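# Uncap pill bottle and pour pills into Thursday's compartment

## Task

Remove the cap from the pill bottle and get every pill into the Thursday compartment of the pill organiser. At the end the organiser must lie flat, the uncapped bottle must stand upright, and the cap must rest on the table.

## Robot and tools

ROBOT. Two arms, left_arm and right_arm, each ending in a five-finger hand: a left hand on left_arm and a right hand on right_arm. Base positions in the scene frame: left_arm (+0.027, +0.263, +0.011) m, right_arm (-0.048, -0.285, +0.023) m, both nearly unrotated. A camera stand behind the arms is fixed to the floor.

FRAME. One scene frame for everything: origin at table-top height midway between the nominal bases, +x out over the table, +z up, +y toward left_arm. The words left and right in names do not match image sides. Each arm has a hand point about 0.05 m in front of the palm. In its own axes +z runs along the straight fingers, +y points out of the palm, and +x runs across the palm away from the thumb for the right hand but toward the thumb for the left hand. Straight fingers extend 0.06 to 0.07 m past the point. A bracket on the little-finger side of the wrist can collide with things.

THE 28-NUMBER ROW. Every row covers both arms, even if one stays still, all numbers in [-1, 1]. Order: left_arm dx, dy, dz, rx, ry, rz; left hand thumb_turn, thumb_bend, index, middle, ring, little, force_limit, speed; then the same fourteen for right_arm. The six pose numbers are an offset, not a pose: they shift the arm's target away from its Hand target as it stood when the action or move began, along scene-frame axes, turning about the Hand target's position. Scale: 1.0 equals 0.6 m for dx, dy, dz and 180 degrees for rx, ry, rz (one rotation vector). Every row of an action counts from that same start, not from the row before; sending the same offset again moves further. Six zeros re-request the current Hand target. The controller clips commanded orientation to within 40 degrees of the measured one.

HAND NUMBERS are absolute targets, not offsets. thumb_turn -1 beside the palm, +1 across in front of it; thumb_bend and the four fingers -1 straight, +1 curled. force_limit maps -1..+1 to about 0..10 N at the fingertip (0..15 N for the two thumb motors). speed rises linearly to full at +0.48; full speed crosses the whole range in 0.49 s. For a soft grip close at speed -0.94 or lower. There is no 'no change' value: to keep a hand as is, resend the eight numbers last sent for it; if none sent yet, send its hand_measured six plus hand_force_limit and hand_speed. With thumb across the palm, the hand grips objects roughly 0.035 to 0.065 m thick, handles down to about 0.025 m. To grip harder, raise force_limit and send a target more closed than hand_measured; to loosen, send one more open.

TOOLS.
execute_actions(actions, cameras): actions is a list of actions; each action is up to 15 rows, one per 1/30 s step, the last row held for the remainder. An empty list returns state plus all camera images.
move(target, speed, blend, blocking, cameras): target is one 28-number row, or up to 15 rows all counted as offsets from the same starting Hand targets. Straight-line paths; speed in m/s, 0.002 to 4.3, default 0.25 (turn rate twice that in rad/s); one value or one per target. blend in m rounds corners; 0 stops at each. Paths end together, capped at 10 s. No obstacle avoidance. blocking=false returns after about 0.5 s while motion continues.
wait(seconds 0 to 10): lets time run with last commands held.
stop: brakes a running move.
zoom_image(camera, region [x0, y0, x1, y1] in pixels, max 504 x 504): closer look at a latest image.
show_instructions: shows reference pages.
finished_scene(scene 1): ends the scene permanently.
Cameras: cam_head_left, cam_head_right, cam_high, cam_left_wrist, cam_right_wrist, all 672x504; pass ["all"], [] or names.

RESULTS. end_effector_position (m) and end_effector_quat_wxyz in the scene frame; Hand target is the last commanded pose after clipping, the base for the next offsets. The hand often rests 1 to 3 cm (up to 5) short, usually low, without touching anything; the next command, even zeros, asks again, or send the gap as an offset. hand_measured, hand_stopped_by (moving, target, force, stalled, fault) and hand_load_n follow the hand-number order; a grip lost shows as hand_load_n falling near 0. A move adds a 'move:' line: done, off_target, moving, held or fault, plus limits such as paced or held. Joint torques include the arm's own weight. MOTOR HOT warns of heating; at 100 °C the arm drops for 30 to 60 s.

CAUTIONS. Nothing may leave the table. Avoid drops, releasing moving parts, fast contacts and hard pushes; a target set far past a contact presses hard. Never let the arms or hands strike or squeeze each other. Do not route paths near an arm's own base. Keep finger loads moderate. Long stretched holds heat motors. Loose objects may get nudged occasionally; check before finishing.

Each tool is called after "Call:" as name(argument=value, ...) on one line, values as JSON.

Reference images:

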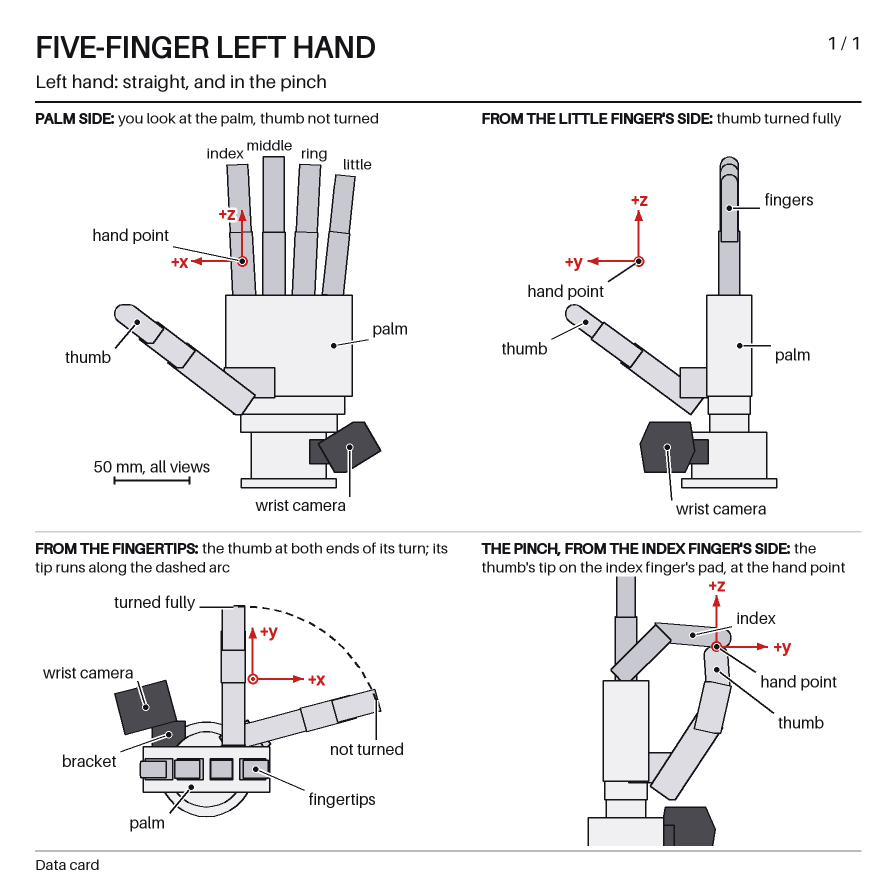

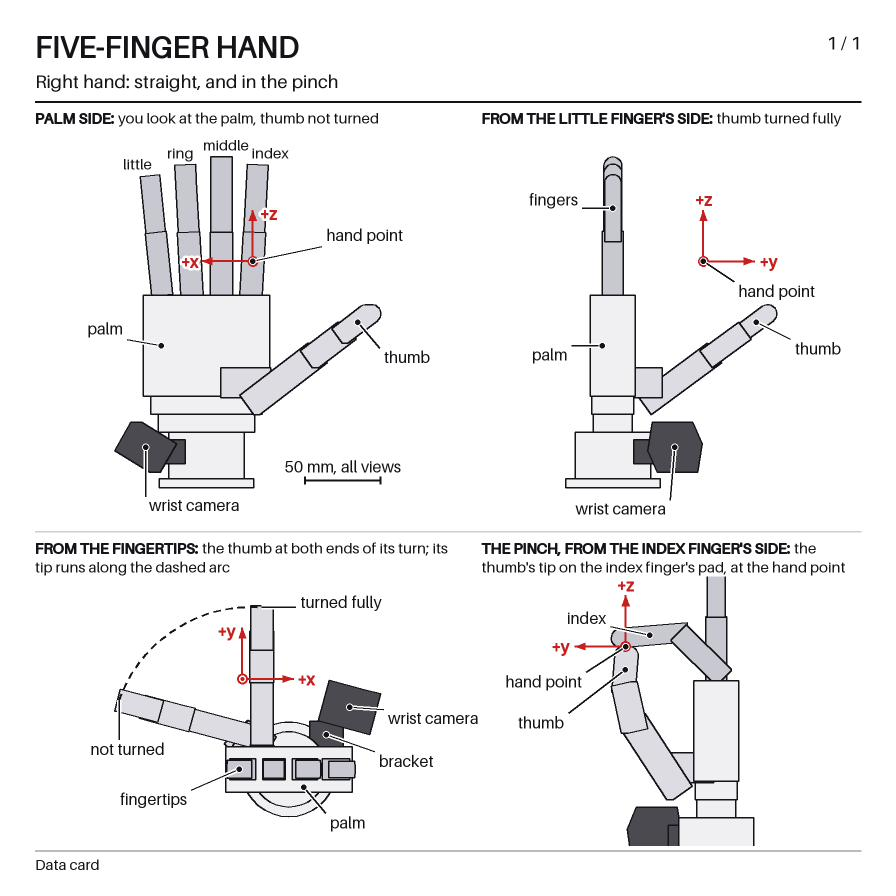

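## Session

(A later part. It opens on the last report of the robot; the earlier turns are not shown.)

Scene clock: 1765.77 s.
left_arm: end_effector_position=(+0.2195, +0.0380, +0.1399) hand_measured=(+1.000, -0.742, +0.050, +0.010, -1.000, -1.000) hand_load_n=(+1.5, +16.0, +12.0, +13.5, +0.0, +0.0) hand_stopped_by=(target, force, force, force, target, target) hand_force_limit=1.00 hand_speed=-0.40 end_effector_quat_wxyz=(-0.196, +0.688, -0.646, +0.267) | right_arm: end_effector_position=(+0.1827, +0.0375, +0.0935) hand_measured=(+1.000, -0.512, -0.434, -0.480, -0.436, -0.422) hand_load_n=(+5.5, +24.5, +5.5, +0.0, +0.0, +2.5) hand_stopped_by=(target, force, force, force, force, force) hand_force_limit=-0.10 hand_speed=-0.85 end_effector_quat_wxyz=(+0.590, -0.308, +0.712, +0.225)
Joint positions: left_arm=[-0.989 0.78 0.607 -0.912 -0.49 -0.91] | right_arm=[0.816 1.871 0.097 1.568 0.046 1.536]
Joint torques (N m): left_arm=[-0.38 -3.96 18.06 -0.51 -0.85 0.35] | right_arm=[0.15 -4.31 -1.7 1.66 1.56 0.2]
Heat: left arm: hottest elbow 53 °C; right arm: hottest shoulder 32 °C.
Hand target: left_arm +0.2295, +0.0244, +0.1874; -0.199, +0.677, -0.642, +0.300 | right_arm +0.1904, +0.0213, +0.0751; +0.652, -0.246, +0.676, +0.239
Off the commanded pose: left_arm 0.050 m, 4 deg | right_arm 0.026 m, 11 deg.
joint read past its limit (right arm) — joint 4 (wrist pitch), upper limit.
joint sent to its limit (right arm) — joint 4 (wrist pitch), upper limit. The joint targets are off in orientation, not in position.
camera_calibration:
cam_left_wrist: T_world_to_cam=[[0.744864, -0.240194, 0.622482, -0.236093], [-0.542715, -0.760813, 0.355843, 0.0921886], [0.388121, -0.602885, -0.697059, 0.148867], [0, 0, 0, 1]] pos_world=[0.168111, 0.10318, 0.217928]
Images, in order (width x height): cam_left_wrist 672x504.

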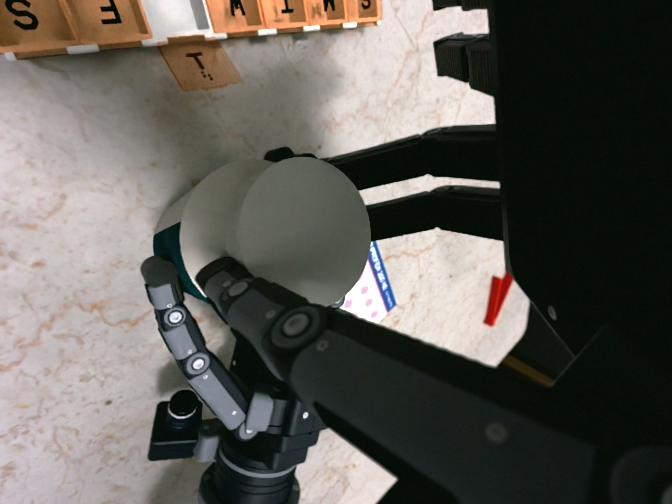

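Call:
move(target=[[0,0,-0.085,0,0,0,1,0.38,0.84,0.84,-1,-1,1,-0.4,0,0,0,0,0,0,1,-0.503,-0.2,-0.2,-0.3,-0.3,-0.1,-0.85],[0,0,-0.079,0,0,0,1,-1,-0.5,-0.5,-1,-1,-0.5,0.2,0,0,0,0,0,0,1,-0.503,-0.2,-0.2,-0.3,-0.3,-0.1,-0.85],[0,0,0.0,0,0,0,1,-1,-0.5,-0.5,-1,-1,-0.5,0.2,0,0,0,0,0,0,1,-0.503,-0.2,-0.2,-0.3,-0.3,-0.1,-0.85],[-0.0107,0.0027,0.0,-0.0423,-0.0363,-0.2436,1,-1,-0.5,-0.5,-1,-1,-0.5,0.2,0,0,0,0,0,0,1,-0.503,-0.2,-0.2,-0.3,-0.3,-0.1,-0.85],[-0.0107,0.0027,-0.079,-0.0423,-0.0363,-0.2436,1,-1,-0.5,-0.5,-1,-1,-0.5,0.2,0,0,0,0,0,0,1,-0.503,-0.2,-0.2,-0.3,-0.3,-0.1,-0.85],[-0.0215,-0.0107,-0.079,-0.0423,-0.0363,-0.2436,1,-1,-0.5,-0.5,-1,-1,-0.5,0.2,0,0,0,0,0,0,1,-0.503,-0.2,-0.2,-0.3,-0.3,-0.1,-0.85]], speed=0.25, blend=[0,0,0.01,0.01,0,0], cameras=["cam_left_wrist"])

Scene clock: 1778.70 s.
left_arm: end_effector_position=(+0.2163, +0.0235, +0.1376) hand_measured=(+1.000, -1.000, -0.500, -0.500, -1.000, -1.000) hand_load_n=(+0.0, +0.0, +0.0, +0.0, +0.0, +0.0) hand_stopped_by=(target, target, target, target, target, target) hand_force_limit=-0.50 hand_speed=0.20 end_effector_quat_wxyz=(+0.064, -0.387, +0.816, -0.424) | right_arm: end_effector_position=(+0.1910, +0.0294, +0.0878) hand_measured=(+1.000, -0.512, -0.434, -0.480, -0.436, -0.422) hand_load_n=(+6.0, +22.0, +8.5, +0.0, +0.0, +2.5) hand_stopped_by=(target, force, force, force, force, force) hand_force_limit=-0.10 hand_speed=-0.85 end_effector_quat_wxyz=(+0.587, -0.285, +0.728, +0.210)
Joint positions: left_arm=[-0.629 0.68 0.454 -0.493 0.282 -0.054] | right_arm=[0.816 1.887 0.093 1.568 0.099 1.564]
Joint torques (N m): left_arm=[-0.91 -1.73 10.8 1.85 0.14 0.04] | right_arm=[1.08 -5.54 -1.44 1.65 0.15 0.05]
Heat: left arm: hottest elbow 53 °C; right arm: hottest wrist yaw 33 °C.
Hand target: left_arm +0.2167, +0.0179, +0.1402; +0.064, -0.382, +0.815, -0.431 | right_arm +0.1905, +0.0212, +0.0752; +0.652, -0.245, +0.676, +0.239
Off the commanded pose: left_arm 0.006 m, 1 deg | right_arm 0.015 m, 11 deg.
joint read past its limit (right arm) — joint 4 (wrist pitch), upper limit.
joint sent to its limit (right arm) — joint 4 (wrist pitch), upper limit. The joint targets are off in orientation, not in position.
move: off_target (right_arm)
camera_calibration:
cam_left_wrist: T_world_to_cam=[[0.317897, -0.543325, 0.777007, -0.157591], [-0.941679, -0.0855291, 0.325462, 0.154722], [-0.110375, -0.835154, -0.538827, 0.231236], [0, 0, 0, 1]] pos_world=[0.221319, 0.120727, 0.196689]
Images, in order (width x height): cam_left_wrist 672x504.

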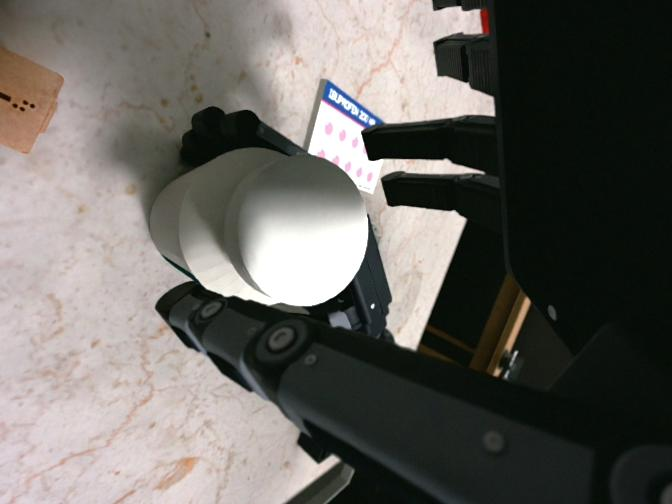

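Call:
zoom_image(camera="cam_left_wrist", region=[140, 130, 380, 320])

Scaled by 2.100 from the camera's 672x504 image, which has a finer 960x720 frame.

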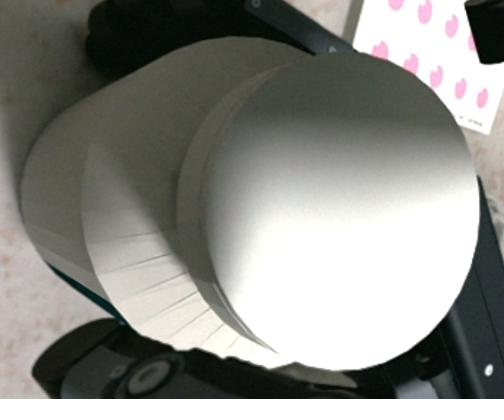

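Call:
execute_actions(actions=[[[0,0,0,0,0,0,1,0.2,0.66,0.66,-1,-1,0.2,-0.4,0,0,0,0,0,0,1,-0.503,-0.2,-0.2,-0.3,-0.3,-0.1,-0.85]],[[0,0,0,0,0,0,1,0.2,0.66,0.66,-1,-1,0.2,-0.4,0,0,0,0,0,0,1,-0.503,-0.2,-0.2,-0.3,-0.3,-0.1,-0.85]],[[0,0,0,0,0,0,1,0.21,0.67,0.67,-1,-1,0.8,-0.4,0,0,0,0,0,0,1,-0.503,-0.2,-0.2,-0.3,-0.3,-0.1,-0.85]],[[0.0037,0.0013,0.01,0.00705,0.00605,0.0406,1,0.23,0.69,0.69,-1,-1,0.8,-0.4,0,0,0,0,0,0,1,-0.503,-0.2,-0.2,-0.3,-0.3,-0.1,-0.85]],[[0.0037,0.001,0.01,0.00705,0.00605,0.0406,1,0.25,0.71,0.71,-1,-1,0.8,-0.4,0,0,0,0,0,0,1,-0.503,-0.2,-0.2,-0.3,-0.3,-0.1,-0.85]],[[0.0037,0.0012,0.008,0.00705,0.00605,0.0406,1,0.27,0.73,0.73,-1,-1,0.8,-0.4,0,0,0,0,0,0,1,-0.503,-0.2,-0.2,-0.3,-0.3,-0.1,-0.85]],[[0.004,0.002,0.006,0.00705,0.00605,0.0406,1,0.29,0.75,0.75,-1,-1,0.8,-0.4,0,0,0,0,0,0,1,-0.503,-0.2,-0.2,-0.3,-0.3,-0.1,-0.85]]])

Call:
execute_actions(actions=[[[0.0035,0.0022,0.003,0.00705,0.00605,0.0406,1,0.31,0.77,0.77,-1,-1,0.8,-0.4,0,0,0,0,0,0,1,-0.503,-0.2,-0.2,-0.3,-0.3,-0.1,-0.85]],[[0.003,0.003,0.002,0.00705,0.00605,0.0406,1,0.33,0.79,0.79,-1,-1,0.8,-0.4,0,0,0,0,0,0,1,-0.503,-0.2,-0.2,-0.3,-0.3,-0.1,-0.85]],[[0.0025,0.0035,0.001,0.00705,0.00605,0.0406,1,0.34,0.8,0.8,-1,-1,0.8,-0.4,0,0,0,0,0,0,1,-0.503,-0.2,-0.2,-0.3,-0.3,-0.1,-0.85]],[[0.0017,0.0038,0,0.00705,0.00605,0.0406,1,0.35,0.81,0.81,-1,-1,0.8,-0.4,0,0,0,0,0,0,1,-0.503,-0.2,-0.2,-0.3,-0.3,-0.1,-0.85]]])

Scene clock: 1806.17 s.
left_arm: end_effector_position=(+0.2203, +0.0306, +0.1347) hand_measured=(+1.000, -0.738, +0.062, +0.004, -1.000, -1.000) hand_load_n=(-5.0, +17.0, +13.0, +12.5, +0.0, +0.0) hand_stopped_by=(target, force, force, force, target, target) hand_force_limit=0.80 hand_speed=-0.40 end_effector_quat_wxyz=(+0.154, -0.592, +0.716, -0.336) | right_arm: end_effector_position=(+0.1865, +0.0333, +0.0873) hand_measured=(+1.000, -0.512, -0.434, -0.480, -0.436, -0.422) hand_load_n=(+4.5, +24.5, +5.5, +0.0, +0.5, +3.0) hand_stopped_by=(target, force, force, force, force, force) hand_force_limit=-0.10 hand_speed=-0.85 end_effector_quat_wxyz=(+0.587, -0.301, +0.721, +0.213)
Joint positions: left_arm=[-0.885 0.684 0.507 -0.682 -0.282 -0.573] | right_arm=[0.816 1.887 0.095 1.568 0.073 1.541]
Joint torques (N m): left_arm=[-0.73 -1.73 15.45 0.12 -0.41 0.11] | right_arm=[0.56 -5.6 -1.59 1.65 0.77 0.2]
Heat: left arm: hottest elbow 53 °C; right arm: hottest shoulder 32 °C.
Hand target: left_arm +0.2257, +0.0213, +0.1605; +0.157, -0.588, +0.712, -0.350 | right_arm +0.1904, +0.0212, +0.0751; +0.652, -0.245, +0.676, +0.239
Off the commanded pose: left_arm 0.028 m, 2 deg | right_arm 0.018 m, 12 deg.
joint read past its limit (right arm) — joint 4 (wrist pitch), upper limit.
joint sent to its limit (right arm) — joint 4 (wrist pitch), upper limit. The joint targets are off in orientation, not in position.

Scene clock: 1808.70 s.
left_arm: end_effector_position=(+0.2236, +0.0400, +0.1311) hand_measured=(+1.000, -0.738, +0.062, +0.004, -1.000, -1.000) hand_load_n=(-2.0, +14.5, +11.0, +12.5, +0.0, +0.0) hand_stopped_by=(target, force, force, force, target, target) hand_force_limit=0.80 hand_speed=-0.40 end_effector_quat_wxyz=(-0.235, +0.760, -0.564, +0.223) | right_arm: end_effector_position=(+0.1839, +0.0365, +0.0879) hand_measured=(+1.000, -0.512, -0.434, -0.480, -0.436, -0.422) hand_load_n=(+4.5, +25.0, +5.0, +0.0, +0.0, +3.0) hand_stopped_by=(target, force, force, force, force, force) hand_force_limit=-0.10 hand_speed=-0.85 end_effector_quat_wxyz=(+0.587, -0.310, +0.715, +0.217)
Joint positions: left_arm=[-1.055 0.9 0.662 -1.065 -0.611 -1.246] | right_arm=[0.816 1.886 0.099 1.568 0.054 1.528]
Joint torques (N m): left_arm=[-0.44 -4.13 15.72 -0.8 -1.19 0.24] | right_arm=[0.21 -5.6 -1.88 1.66 1.22 0.28]
Heat: left arm: hottest elbow 53 °C; right arm: hottest shoulder 32 °C.
Hand target: left_arm +0.2321, +0.0288, +0.1640; -0.238, +0.754, -0.561, +0.245 | right_arm +0.1904, +0.0212, +0.0751; +0.652, -0.245, +0.676, +0.239
Off the commanded pose: left_arm 0.036 m, 3 deg | right_arm 0.021 m, 12 deg.
joint read past its limit (right arm) — joint 4 (wrist pitch), upper limit.
joint sent to its limit (right arm) — joint 4 (wrist pitch), upper limit. The joint targets are off in orientation, not in position.

Call:
move(target=[[0,0,0,0,0,0,1,-1,-0.5,-0.5,-1,-1,-0.5,0.3,0,0,0,0,0,0,1,-0.503,-0.2,-0.2,-0.3,-0.3,-0.1,-0.85],[0,0,0.04,0,0,0,1,-1,-0.5,-0.5,-1,-1,-0.5,0.3,0,0,0,0,0,0,1,-0.503,-0.2,-0.2,-0.3,-0.3,-0.1,-0.85],[-0.015,-0.0047,0.04,-0.0564,-0.0484,-0.3248,1,-1,-0.5,-0.5,-1,-1,-0.5,0.3,0,0,0,0,0,0,1,-0.503,-0.2,-0.2,-0.3,-0.3,-0.1,-0.85],[-0.015,-0.0047,-0.04,-0.0564,-0.0484,-0.3248,1,-1,-0.5,-0.5,-1,-1,-0.5,0.3,0,0,0,0,0,0,1,-0.503,-0.2,-0.2,-0.3,-0.3,-0.1,-0.85],[-0.0258,-0.018,-0.04,-0.0564,-0.0484,-0.3248,1,-1,-0.5,-0.5,-1,-1,-0.5,0.3,0,0,0,0,0,0,1,-0.503,-0.2,-0.2,-0.3,-0.3,-0.1,-0.85]], speed=0.3, blend=[0,0.01,0.01,0,0], cameras=["cam_left_wrist"])

Call:
zoom_image(camera="cam_left_wrist", region=[140, 130, 380, 320])

Scene clock: 1819.70 s.
left_arm: end_effector_position=(+0.2161, +0.0236, +0.1372) hand_measured=(+1.000, -1.000, -0.500, -0.500, -1.000, -1.000) hand_load_n=(+0.0, +0.0, +0.0, +0.0, +0.0, +0.0) hand_stopped_by=(target, target, target, target, target, target) hand_force_limit=-0.50 hand_speed=0.30 end_effector_quat_wxyz=(+0.064, -0.387, +0.817, -0.424) | right_arm: end_effector_position=(+0.1916, +0.0287, +0.0880) hand_measured=(+1.000, -0.512, -0.434, -0.480, -0.436, -0.422) hand_load_n=(+6.5, +23.0, +9.0, +0.0, +0.0, +2.5) hand_stopped_by=(target, force, force, force, force, force) hand_force_limit=-0.10 hand_speed=-0.85 end_effector_quat_wxyz=(+0.587, -0.284, +0.729, +0.210)
Joint positions: left_arm=[-0.629 0.68 0.454 -0.493 0.282 -0.054] | right_arm=[0.813 1.887 0.092 1.568 0.098 1.566]
Joint torques (N m): left_arm=[-0.79 -1.67 10.81 1.84 0.15 0.03] | right_arm=[1.26 -5.54 -1.39 1.65 0.19 0.04]
Heat: left arm: hottest elbow 53 °C; right arm: hottest shoulder 32 °C.
Hand target: left_arm +0.2166, +0.0180, +0.1400; +0.064, -0.382, +0.815, -0.431 | right_arm +0.1905, +0.0212, +0.0752; +0.652, -0.245, +0.676, +0.239
Off the commanded pose: left_arm 0.006 m, 1 deg | right_arm 0.015 m, 11 deg.
joint read past its limit (right arm) — joint 4 (wrist pitch), upper limit.
joint sent to its limit (right arm) — joint 4 (wrist pitch), upper limit. The joint targets are off in orientation, not in position.
move: off_target (right_arm)
camera_calibration:
cam_left_wrist: T_world_to_cam=[[0.318412, -0.543689, 0.776541, -0.157171], [-0.941459, -0.085652, 0.326066, 0.154612], [-0.110766, -0.834905, -0.539134, 0.23121], [0, 0, 0, 1]] pos_world=[0.221217, 0.120829, 0.196289]
Images, in order (width x height): cam_left_wrist 672x504.

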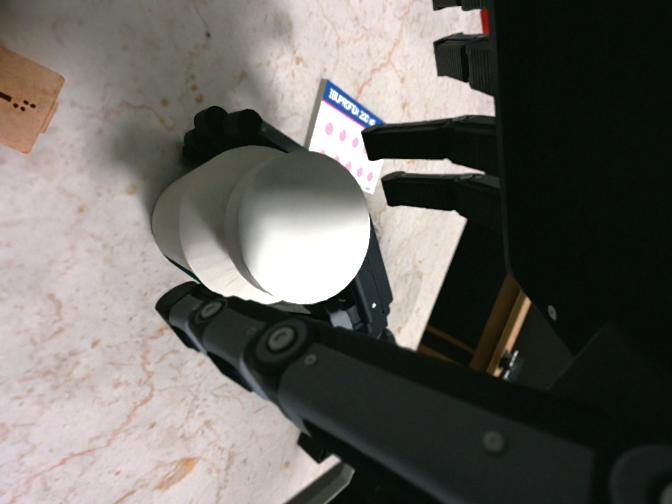

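Scaled by 2.100 from the camera's 672x504 image, which has a finer 960x720 frame.

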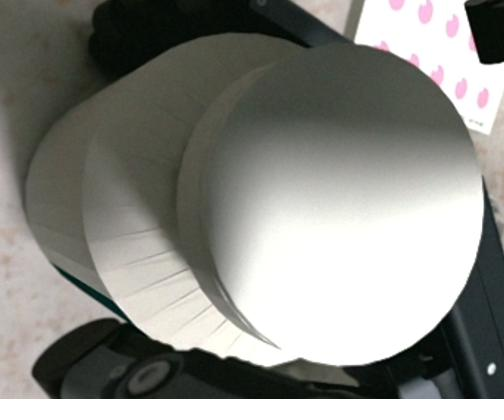

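Call:
execute_actions(actions=[[[0.003,0,0,0,0,0,1,0.2,0.66,0.66,-1,-1,0.2,-0.4,0,0,0,0,0,0,1,-0.503,-0.2,-0.2,-0.3,-0.3,-0.1,-0.85]],[[0,0,0,0,0,0,1,0.2,0.66,0.66,-1,-1,0.2,-0.4,0,0,0,0,0,0,1,-0.503,-0.2,-0.2,-0.3,-0.3,-0.1,-0.85]],[[0,0,0,0,0,0,1,0.21,0.67,0.67,-1,-1,0.8,-0.4,0,0,0,0,0,0,1,-0.503,-0.2,-0.2,-0.3,-0.3,-0.1,-0.85]],[[0.0037,0.0013,0.01,0.00705,0.00605,0.0406,1,0.23,0.69,0.69,-1,-1,0.8,-0.4,0,0,0,0,0,0,1,-0.503,-0.2,-0.2,-0.3,-0.3,-0.1,-0.85]],[[0.0037,0.001,0.01,0.00705,0.00605,0.0406,1,0.25,0.71,0.71,-1,-1,0.8,-0.4,0,0,0,0,0,0,1,-0.503,-0.2,-0.2,-0.3,-0.3,-0.1,-0.85]],[[0.0037,0.0012,0.008,0.00705,0.00605,0.0406,1,0.27,0.73,0.73,-1,-1,0.8,-0.4,0,0,0,0,0,0,1,-0.503,-0.2,-0.2,-0.3,-0.3,-0.1,-0.85]],[[0.004,0.002,0.006,0.00705,0.00605,0.0406,1,0.29,0.75,0.75,-1,-1,0.8,-0.4,0,0,0,0,0,0,1,-0.503,-0.2,-0.2,-0.3,-0.3,-0.1,-0.85]],[[0.0035,0.0022,0.003,0.00705,0.00605,0.0406,1,0.31,0.77,0.77,-1,-1,0.8,-0.4,0,0,0,0,0,0,1,-0.503,-0.2,-0.2,-0.3,-0.3,-0.1,-0.85]],[[0.003,0.003,0.002,0.00705,0.00605,0.0406,1,0.33,0.79,0.79,-1,-1,0.8,-0.4,0,0,0,0,0,0,1,-0.503,-0.2,-0.2,-0.3,-0.3,-0.1,-0.85]],[[0.0025,0.0035,0.001,0.00705,0.00605,0.0406,1,0.34,0.8,0.8,-1,-1,0.8,-0.4,0,0,0,0,0,0,1,-0.503,-0.2,-0.2,-0.3,-0.3,-0.1,-0.85]],[[0.0017,0.0038,0,0.00705,0.00605,0.0406,1,0.35,0.81,0.81,-1,-1,0.8,-0.4,0,0,0,0,0,0,1,-0.503,-0.2,-0.2,-0.3,-0.3,-0.1,-0.85]]], cameras=["cam_left_wrist"])

Scene clock: 1838.80 s.
left_arm: end_effector_position=(+0.2254, +0.0397, +0.1314) hand_measured=(+1.000, -0.734, +0.070, +0.006, -1.000, -1.000) hand_load_n=(-2.5, +15.0, +10.5, +13.0, +0.0, +0.0) hand_stopped_by=(target, force, force, force, target, target) hand_force_limit=0.80 hand_speed=-0.40 end_effector_quat_wxyz=(-0.235, +0.759, -0.564, +0.224) | right_arm: end_effector_position=(+0.1850, +0.0359, +0.0882) hand_measured=(+1.000, -0.512, -0.436, -0.480, -0.436, -0.422) hand_load_n=(+4.0, +25.5, +6.0, +0.0, +0.0, +3.0) hand_stopped_by=(target, force, force, force, force, force) hand_force_limit=-0.10 hand_speed=-0.85 end_effector_quat_wxyz=(+0.587, -0.308, +0.716, +0.218)
Joint positions: left_arm=[-1.049 0.902 0.663 -1.059 -0.609 -1.238] | right_arm=[0.813 1.886 0.099 1.568 0.054 1.532]
Joint torques (N m): left_arm=[-0.32 -4.25 15.72 -0.84 -1.19 0.23] | right_arm=[0.44 -5.6 -1.88 1.66 1.24 0.25]
Heat: left arm: hottest elbow 53 °C; right arm: hottest shoulder 32 °C.
Hand target: left_arm +0.2340, +0.0288, +0.1641; -0.239, +0.754, -0.560, +0.245 | right_arm +0.1906, +0.0212, +0.0752; +0.652, -0.245, +0.676, +0.239
Off the commanded pose: left_arm 0.036 m, 3 deg | right_arm 0.020 m, 12 deg.
joint read past its limit (right arm) — joint 4 (wrist pitch), upper limit.
joint sent to its limit (right arm) — joint 4 (wrist pitch), upper limit. The joint targets are off in orientation, not in position.
camera_calibration:
cam_left_wrist: T_world_to_cam=[[0.793603, -0.0741158, 0.603905, -0.249984], [-0.335744, -0.881101, 0.333072, 0.0608099], [0.507415, -0.467085, -0.724128, 0.112924], [0, 0, 0, 1]] pos_world=[0.161506, 0.0877968, 0.212484]
Images, in order (width x height): cam_left_wrist 672x504.

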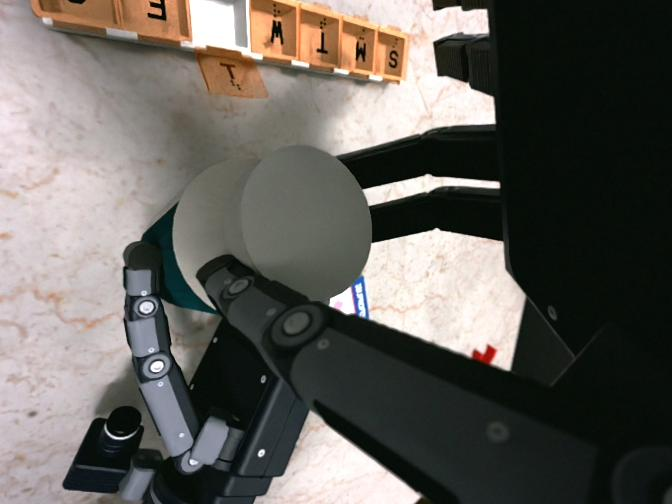

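Call:
move(target=[[0,0,0,0,0,0,1,-1,-0.5,-0.5,-1,-1,-0.5,0.3,0,0,0,0,0,0,1,-0.503,-0.2,-0.2,-0.3,-0.3,-0.1,-0.85],[0,0,0.04,0,0,0,1,-1,-0.5,-0.5,-1,-1,-0.5,0.3,0,0,0,0,0,0,1,-0.503,-0.2,-0.2,-0.3,-0.3,-0.1,-0.85],[-0.0165,-0.0047,0.04,-0.0564,-0.0484,-0.3248,1,-1,-0.5,-0.5,-1,-1,-0.5,0.3,0,0,0,0,0,0,1,-0.503,-0.2,-0.2,-0.3,-0.3,-0.1,-0.85],[-0.0165,-0.0047,-0.04,-0.0564,-0.0484,-0.3248,1,-1,-0.5,-0.5,-1,-1,-0.5,0.3,0,0,0,0,0,0,1,-0.503,-0.2,-0.2,-0.3,-0.3,-0.1,-0.85],[-0.0267,-0.018,-0.04,-0.0564,-0.0484,-0.3248,1,-1,-0.5,-0.5,-1,-1,-0.5,0.3,0,0,0,0,0,0,1,-0.503,-0.2,-0.2,-0.3,-0.3,-0.1,-0.85]], speed=0.3, blend=[0,0.01,0.01,0,0], cameras=["cam_left_wrist"])

Call:
zoom_image(camera="cam_left_wrist", region=[140, 130, 380, 320])

Call:
execute_actions(actions=[[[0.0,0,0,0,0,0,1,0.2,0.66,0.66,-1,-1,0.2,-0.4,0,0,0,0,0,0,1,-0.503,-0.2,-0.2,-0.3,-0.3,-0.1,-0.85]],[[0,0,0,0,0,0,1,0.2,0.66,0.66,-1,-1,0.2,-0.4,0,0,0,0,0,0,1,-0.503,-0.2,-0.2,-0.3,-0.3,-0.1,-0.85]],[[0,0,0,0,0,0,1,0.21,0.67,0.67,-1,-1,0.8,-0.4,0,0,0,0,0,0,1,-0.503,-0.2,-0.2,-0.3,-0.3,-0.1,-0.85]],[[0.0037,0.0013,0.01,0.00705,0.00605,0.0406,1,0.23,0.69,0.69,-1,-1,0.8,-0.4,0,0,0,0,0,0,1,-0.503,-0.2,-0.2,-0.3,-0.3,-0.1,-0.85]],[[0.0037,0.001,0.01,0.00705,0.00605,0.0406,1,0.25,0.71,0.71,-1,-1,0.8,-0.4,0,0,0,0,0,0,1,-0.503,-0.2,-0.2,-0.3,-0.3,-0.1,-0.85]],[[0.0037,0.0012,0.008,0.00705,0.00605,0.0406,1,0.27,0.73,0.73,-1,-1,0.8,-0.4,0,0,0,0,0,0,1,-0.503,-0.2,-0.2,-0.3,-0.3,-0.1,-0.85]],[[0.004,0.002,0.006,0.00705,0.00605,0.0406,1,0.29,0.75,0.75,-1,-1,0.8,-0.4,0,0,0,0,0,0,1,-0.503,-0.2,-0.2,-0.3,-0.3,-0.1,-0.85]],[[0.0035,0.0022,0.003,0.00705,0.00605,0.0406,1,0.31,0.77,0.77,-1,-1,0.8,-0.4,0,0,0,0,0,0,1,-0.503,-0.2,-0.2,-0.3,-0.3,-0.1,-0.85]],[[0.003,0.003,0.002,0.00705,0.00605,0.0406,1,0.33,0.79,0.79,-1,-1,0.8,-0.4,0,0,0,0,0,0,1,-0.503,-0.2,-0.2,-0.3,-0.3,-0.1,-0.85]],[[0.0025,0.0035,0.001,0.00705,0.00605,0.0406,1,0.34,0.8,0.8,-1,-1,0.8,-0.4,0,0,0,0,0,0,1,-0.503,-0.2,-0.2,-0.3,-0.3,-0.1,-0.85]],[[0.0017,0.0038,0,0.00705,0.00605,0.0406,1,0.35,0.81,0.81,-1,-1,0.8,-0.4,0,0,0,0,0,0,1,-0.503,-0.2,-0.2,-0.3,-0.3,-0.1,-0.85]]])

Call:
move(target=[[0,0,0,0,0,0,1,-1,-0.5,-0.5,-1,-1,-0.5,0.3,0,0,0,0,0,0,1,-0.503,-0.2,-0.2,-0.3,-0.3,-0.1,-0.85],[0,0,0.04,0,0,0,1,-1,-0.5,-0.5,-1,-1,-0.5,0.3,0,0,0,0,0,0,1,-0.503,-0.2,-0.2,-0.3,-0.3,-0.1,-0.85],[-0.0165,-0.0047,0.04,-0.0564,-0.0484,-0.3248,1,-1,-0.5,-0.5,-1,-1,-0.5,0.3,0,0,0,0,0,0,1,-0.503,-0.2,-0.2,-0.3,-0.3,-0.1,-0.85],[-0.0165,-0.0047,-0.04,-0.0564,-0.0484,-0.3248,1,-1,-0.5,-0.5,-1,-1,-0.5,0.3,0,0,0,0,0,0,1,-0.503,-0.2,-0.2,-0.3,-0.3,-0.1,-0.85],[-0.0267,-0.018,-0.04,-0.0564,-0.0484,-0.3248,1,-1,-0.5,-0.5,-1,-1,-0.5,0.3,0,0,0,0,0,0,1,-0.503,-0.2,-0.2,-0.3,-0.3,-0.1,-0.85]], speed=0.3, blend=[0,0.01,0.01,0,0], cameras=["cam_left_wrist"])

Call:
zoom_image(camera="cam_left_wrist", region=[140, 130, 380, 320])

Scene clock: 1861.50 s.
left_arm: end_effector_position=(+0.2172, +0.0237, +0.1372) hand_measured=(+1.000, -1.000, -0.500, -0.500, -1.000, -1.000) hand_load_n=(+0.0, +0.0, +0.0, +0.0, -0.5, +0.0) hand_stopped_by=(target, target, target, target, target, target) hand_force_limit=-0.50 hand_speed=0.30 end_effector_quat_wxyz=(+0.063, -0.387, +0.817, -0.424) | right_arm: end_effector_position=(+0.1923, +0.0286, +0.0883) hand_measured=(+1.000, -0.512, -0.436, -0.480, -0.436, -0.422) hand_load_n=(+6.5, +23.5, +9.5, +0.0, +0.0, +2.0) hand_stopped_by=(target, force, force, force, force, force) hand_force_limit=-0.10 hand_speed=-0.85 end_effector_quat_wxyz=(+0.587, -0.283, +0.729, +0.211)
Joint positions: left_arm=[-0.626 0.684 0.455 -0.491 0.285 -0.052] | right_arm=[0.811 1.887 0.093 1.568 0.097 1.568]
Joint torques (N m): left_arm=[-0.91 -1.67 10.85 1.81 0.14 0.03] | right_arm=[1.44 -5.48 -1.46 1.66 0.21 0.02]
Heat: left arm: hottest elbow 53 °C; right arm: hottest wrist yaw 33 °C.
Hand target: left_arm +0.2178, +0.0180, +0.1400; +0.064, -0.383, +0.815, -0.430 | right_arm +0.1905, +0.0212, +0.0751; +0.652, -0.245, +0.676, +0.239
Off the commanded pose: left_arm 0.006 m, 1 deg | right_arm 0.015 m, 11 deg.
joint read past its limit (right arm) — joint 4 (wrist pitch), upper limit.
joint sent to its limit (right arm) — joint 4 (wrist pitch), upper limit. The joint targets are off in orientation, not in position.
move: off_target (right_arm)
camera_calibration:
cam_left_wrist: T_world_to_cam=[[0.318396, -0.543276, 0.776837, -0.157519], [-0.941476, -0.0855578, 0.326041, 0.155662], [-0.110666, -0.835183, -0.538722, 0.231428], [0, 0, 0, 1]] pos_world=[0.222317, 0.121027, 0.19629]
Images, in order (width x height): cam_left_wrist 672x504.

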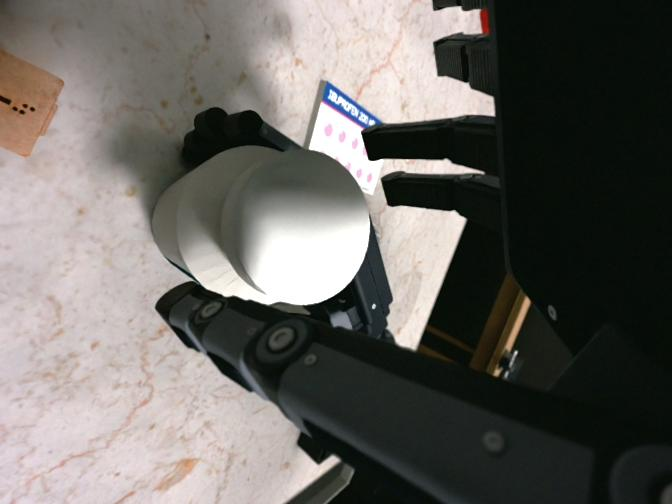

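Scaled by 2.100 from the camera's 672x504 image, which has a finer 960x720 frame.

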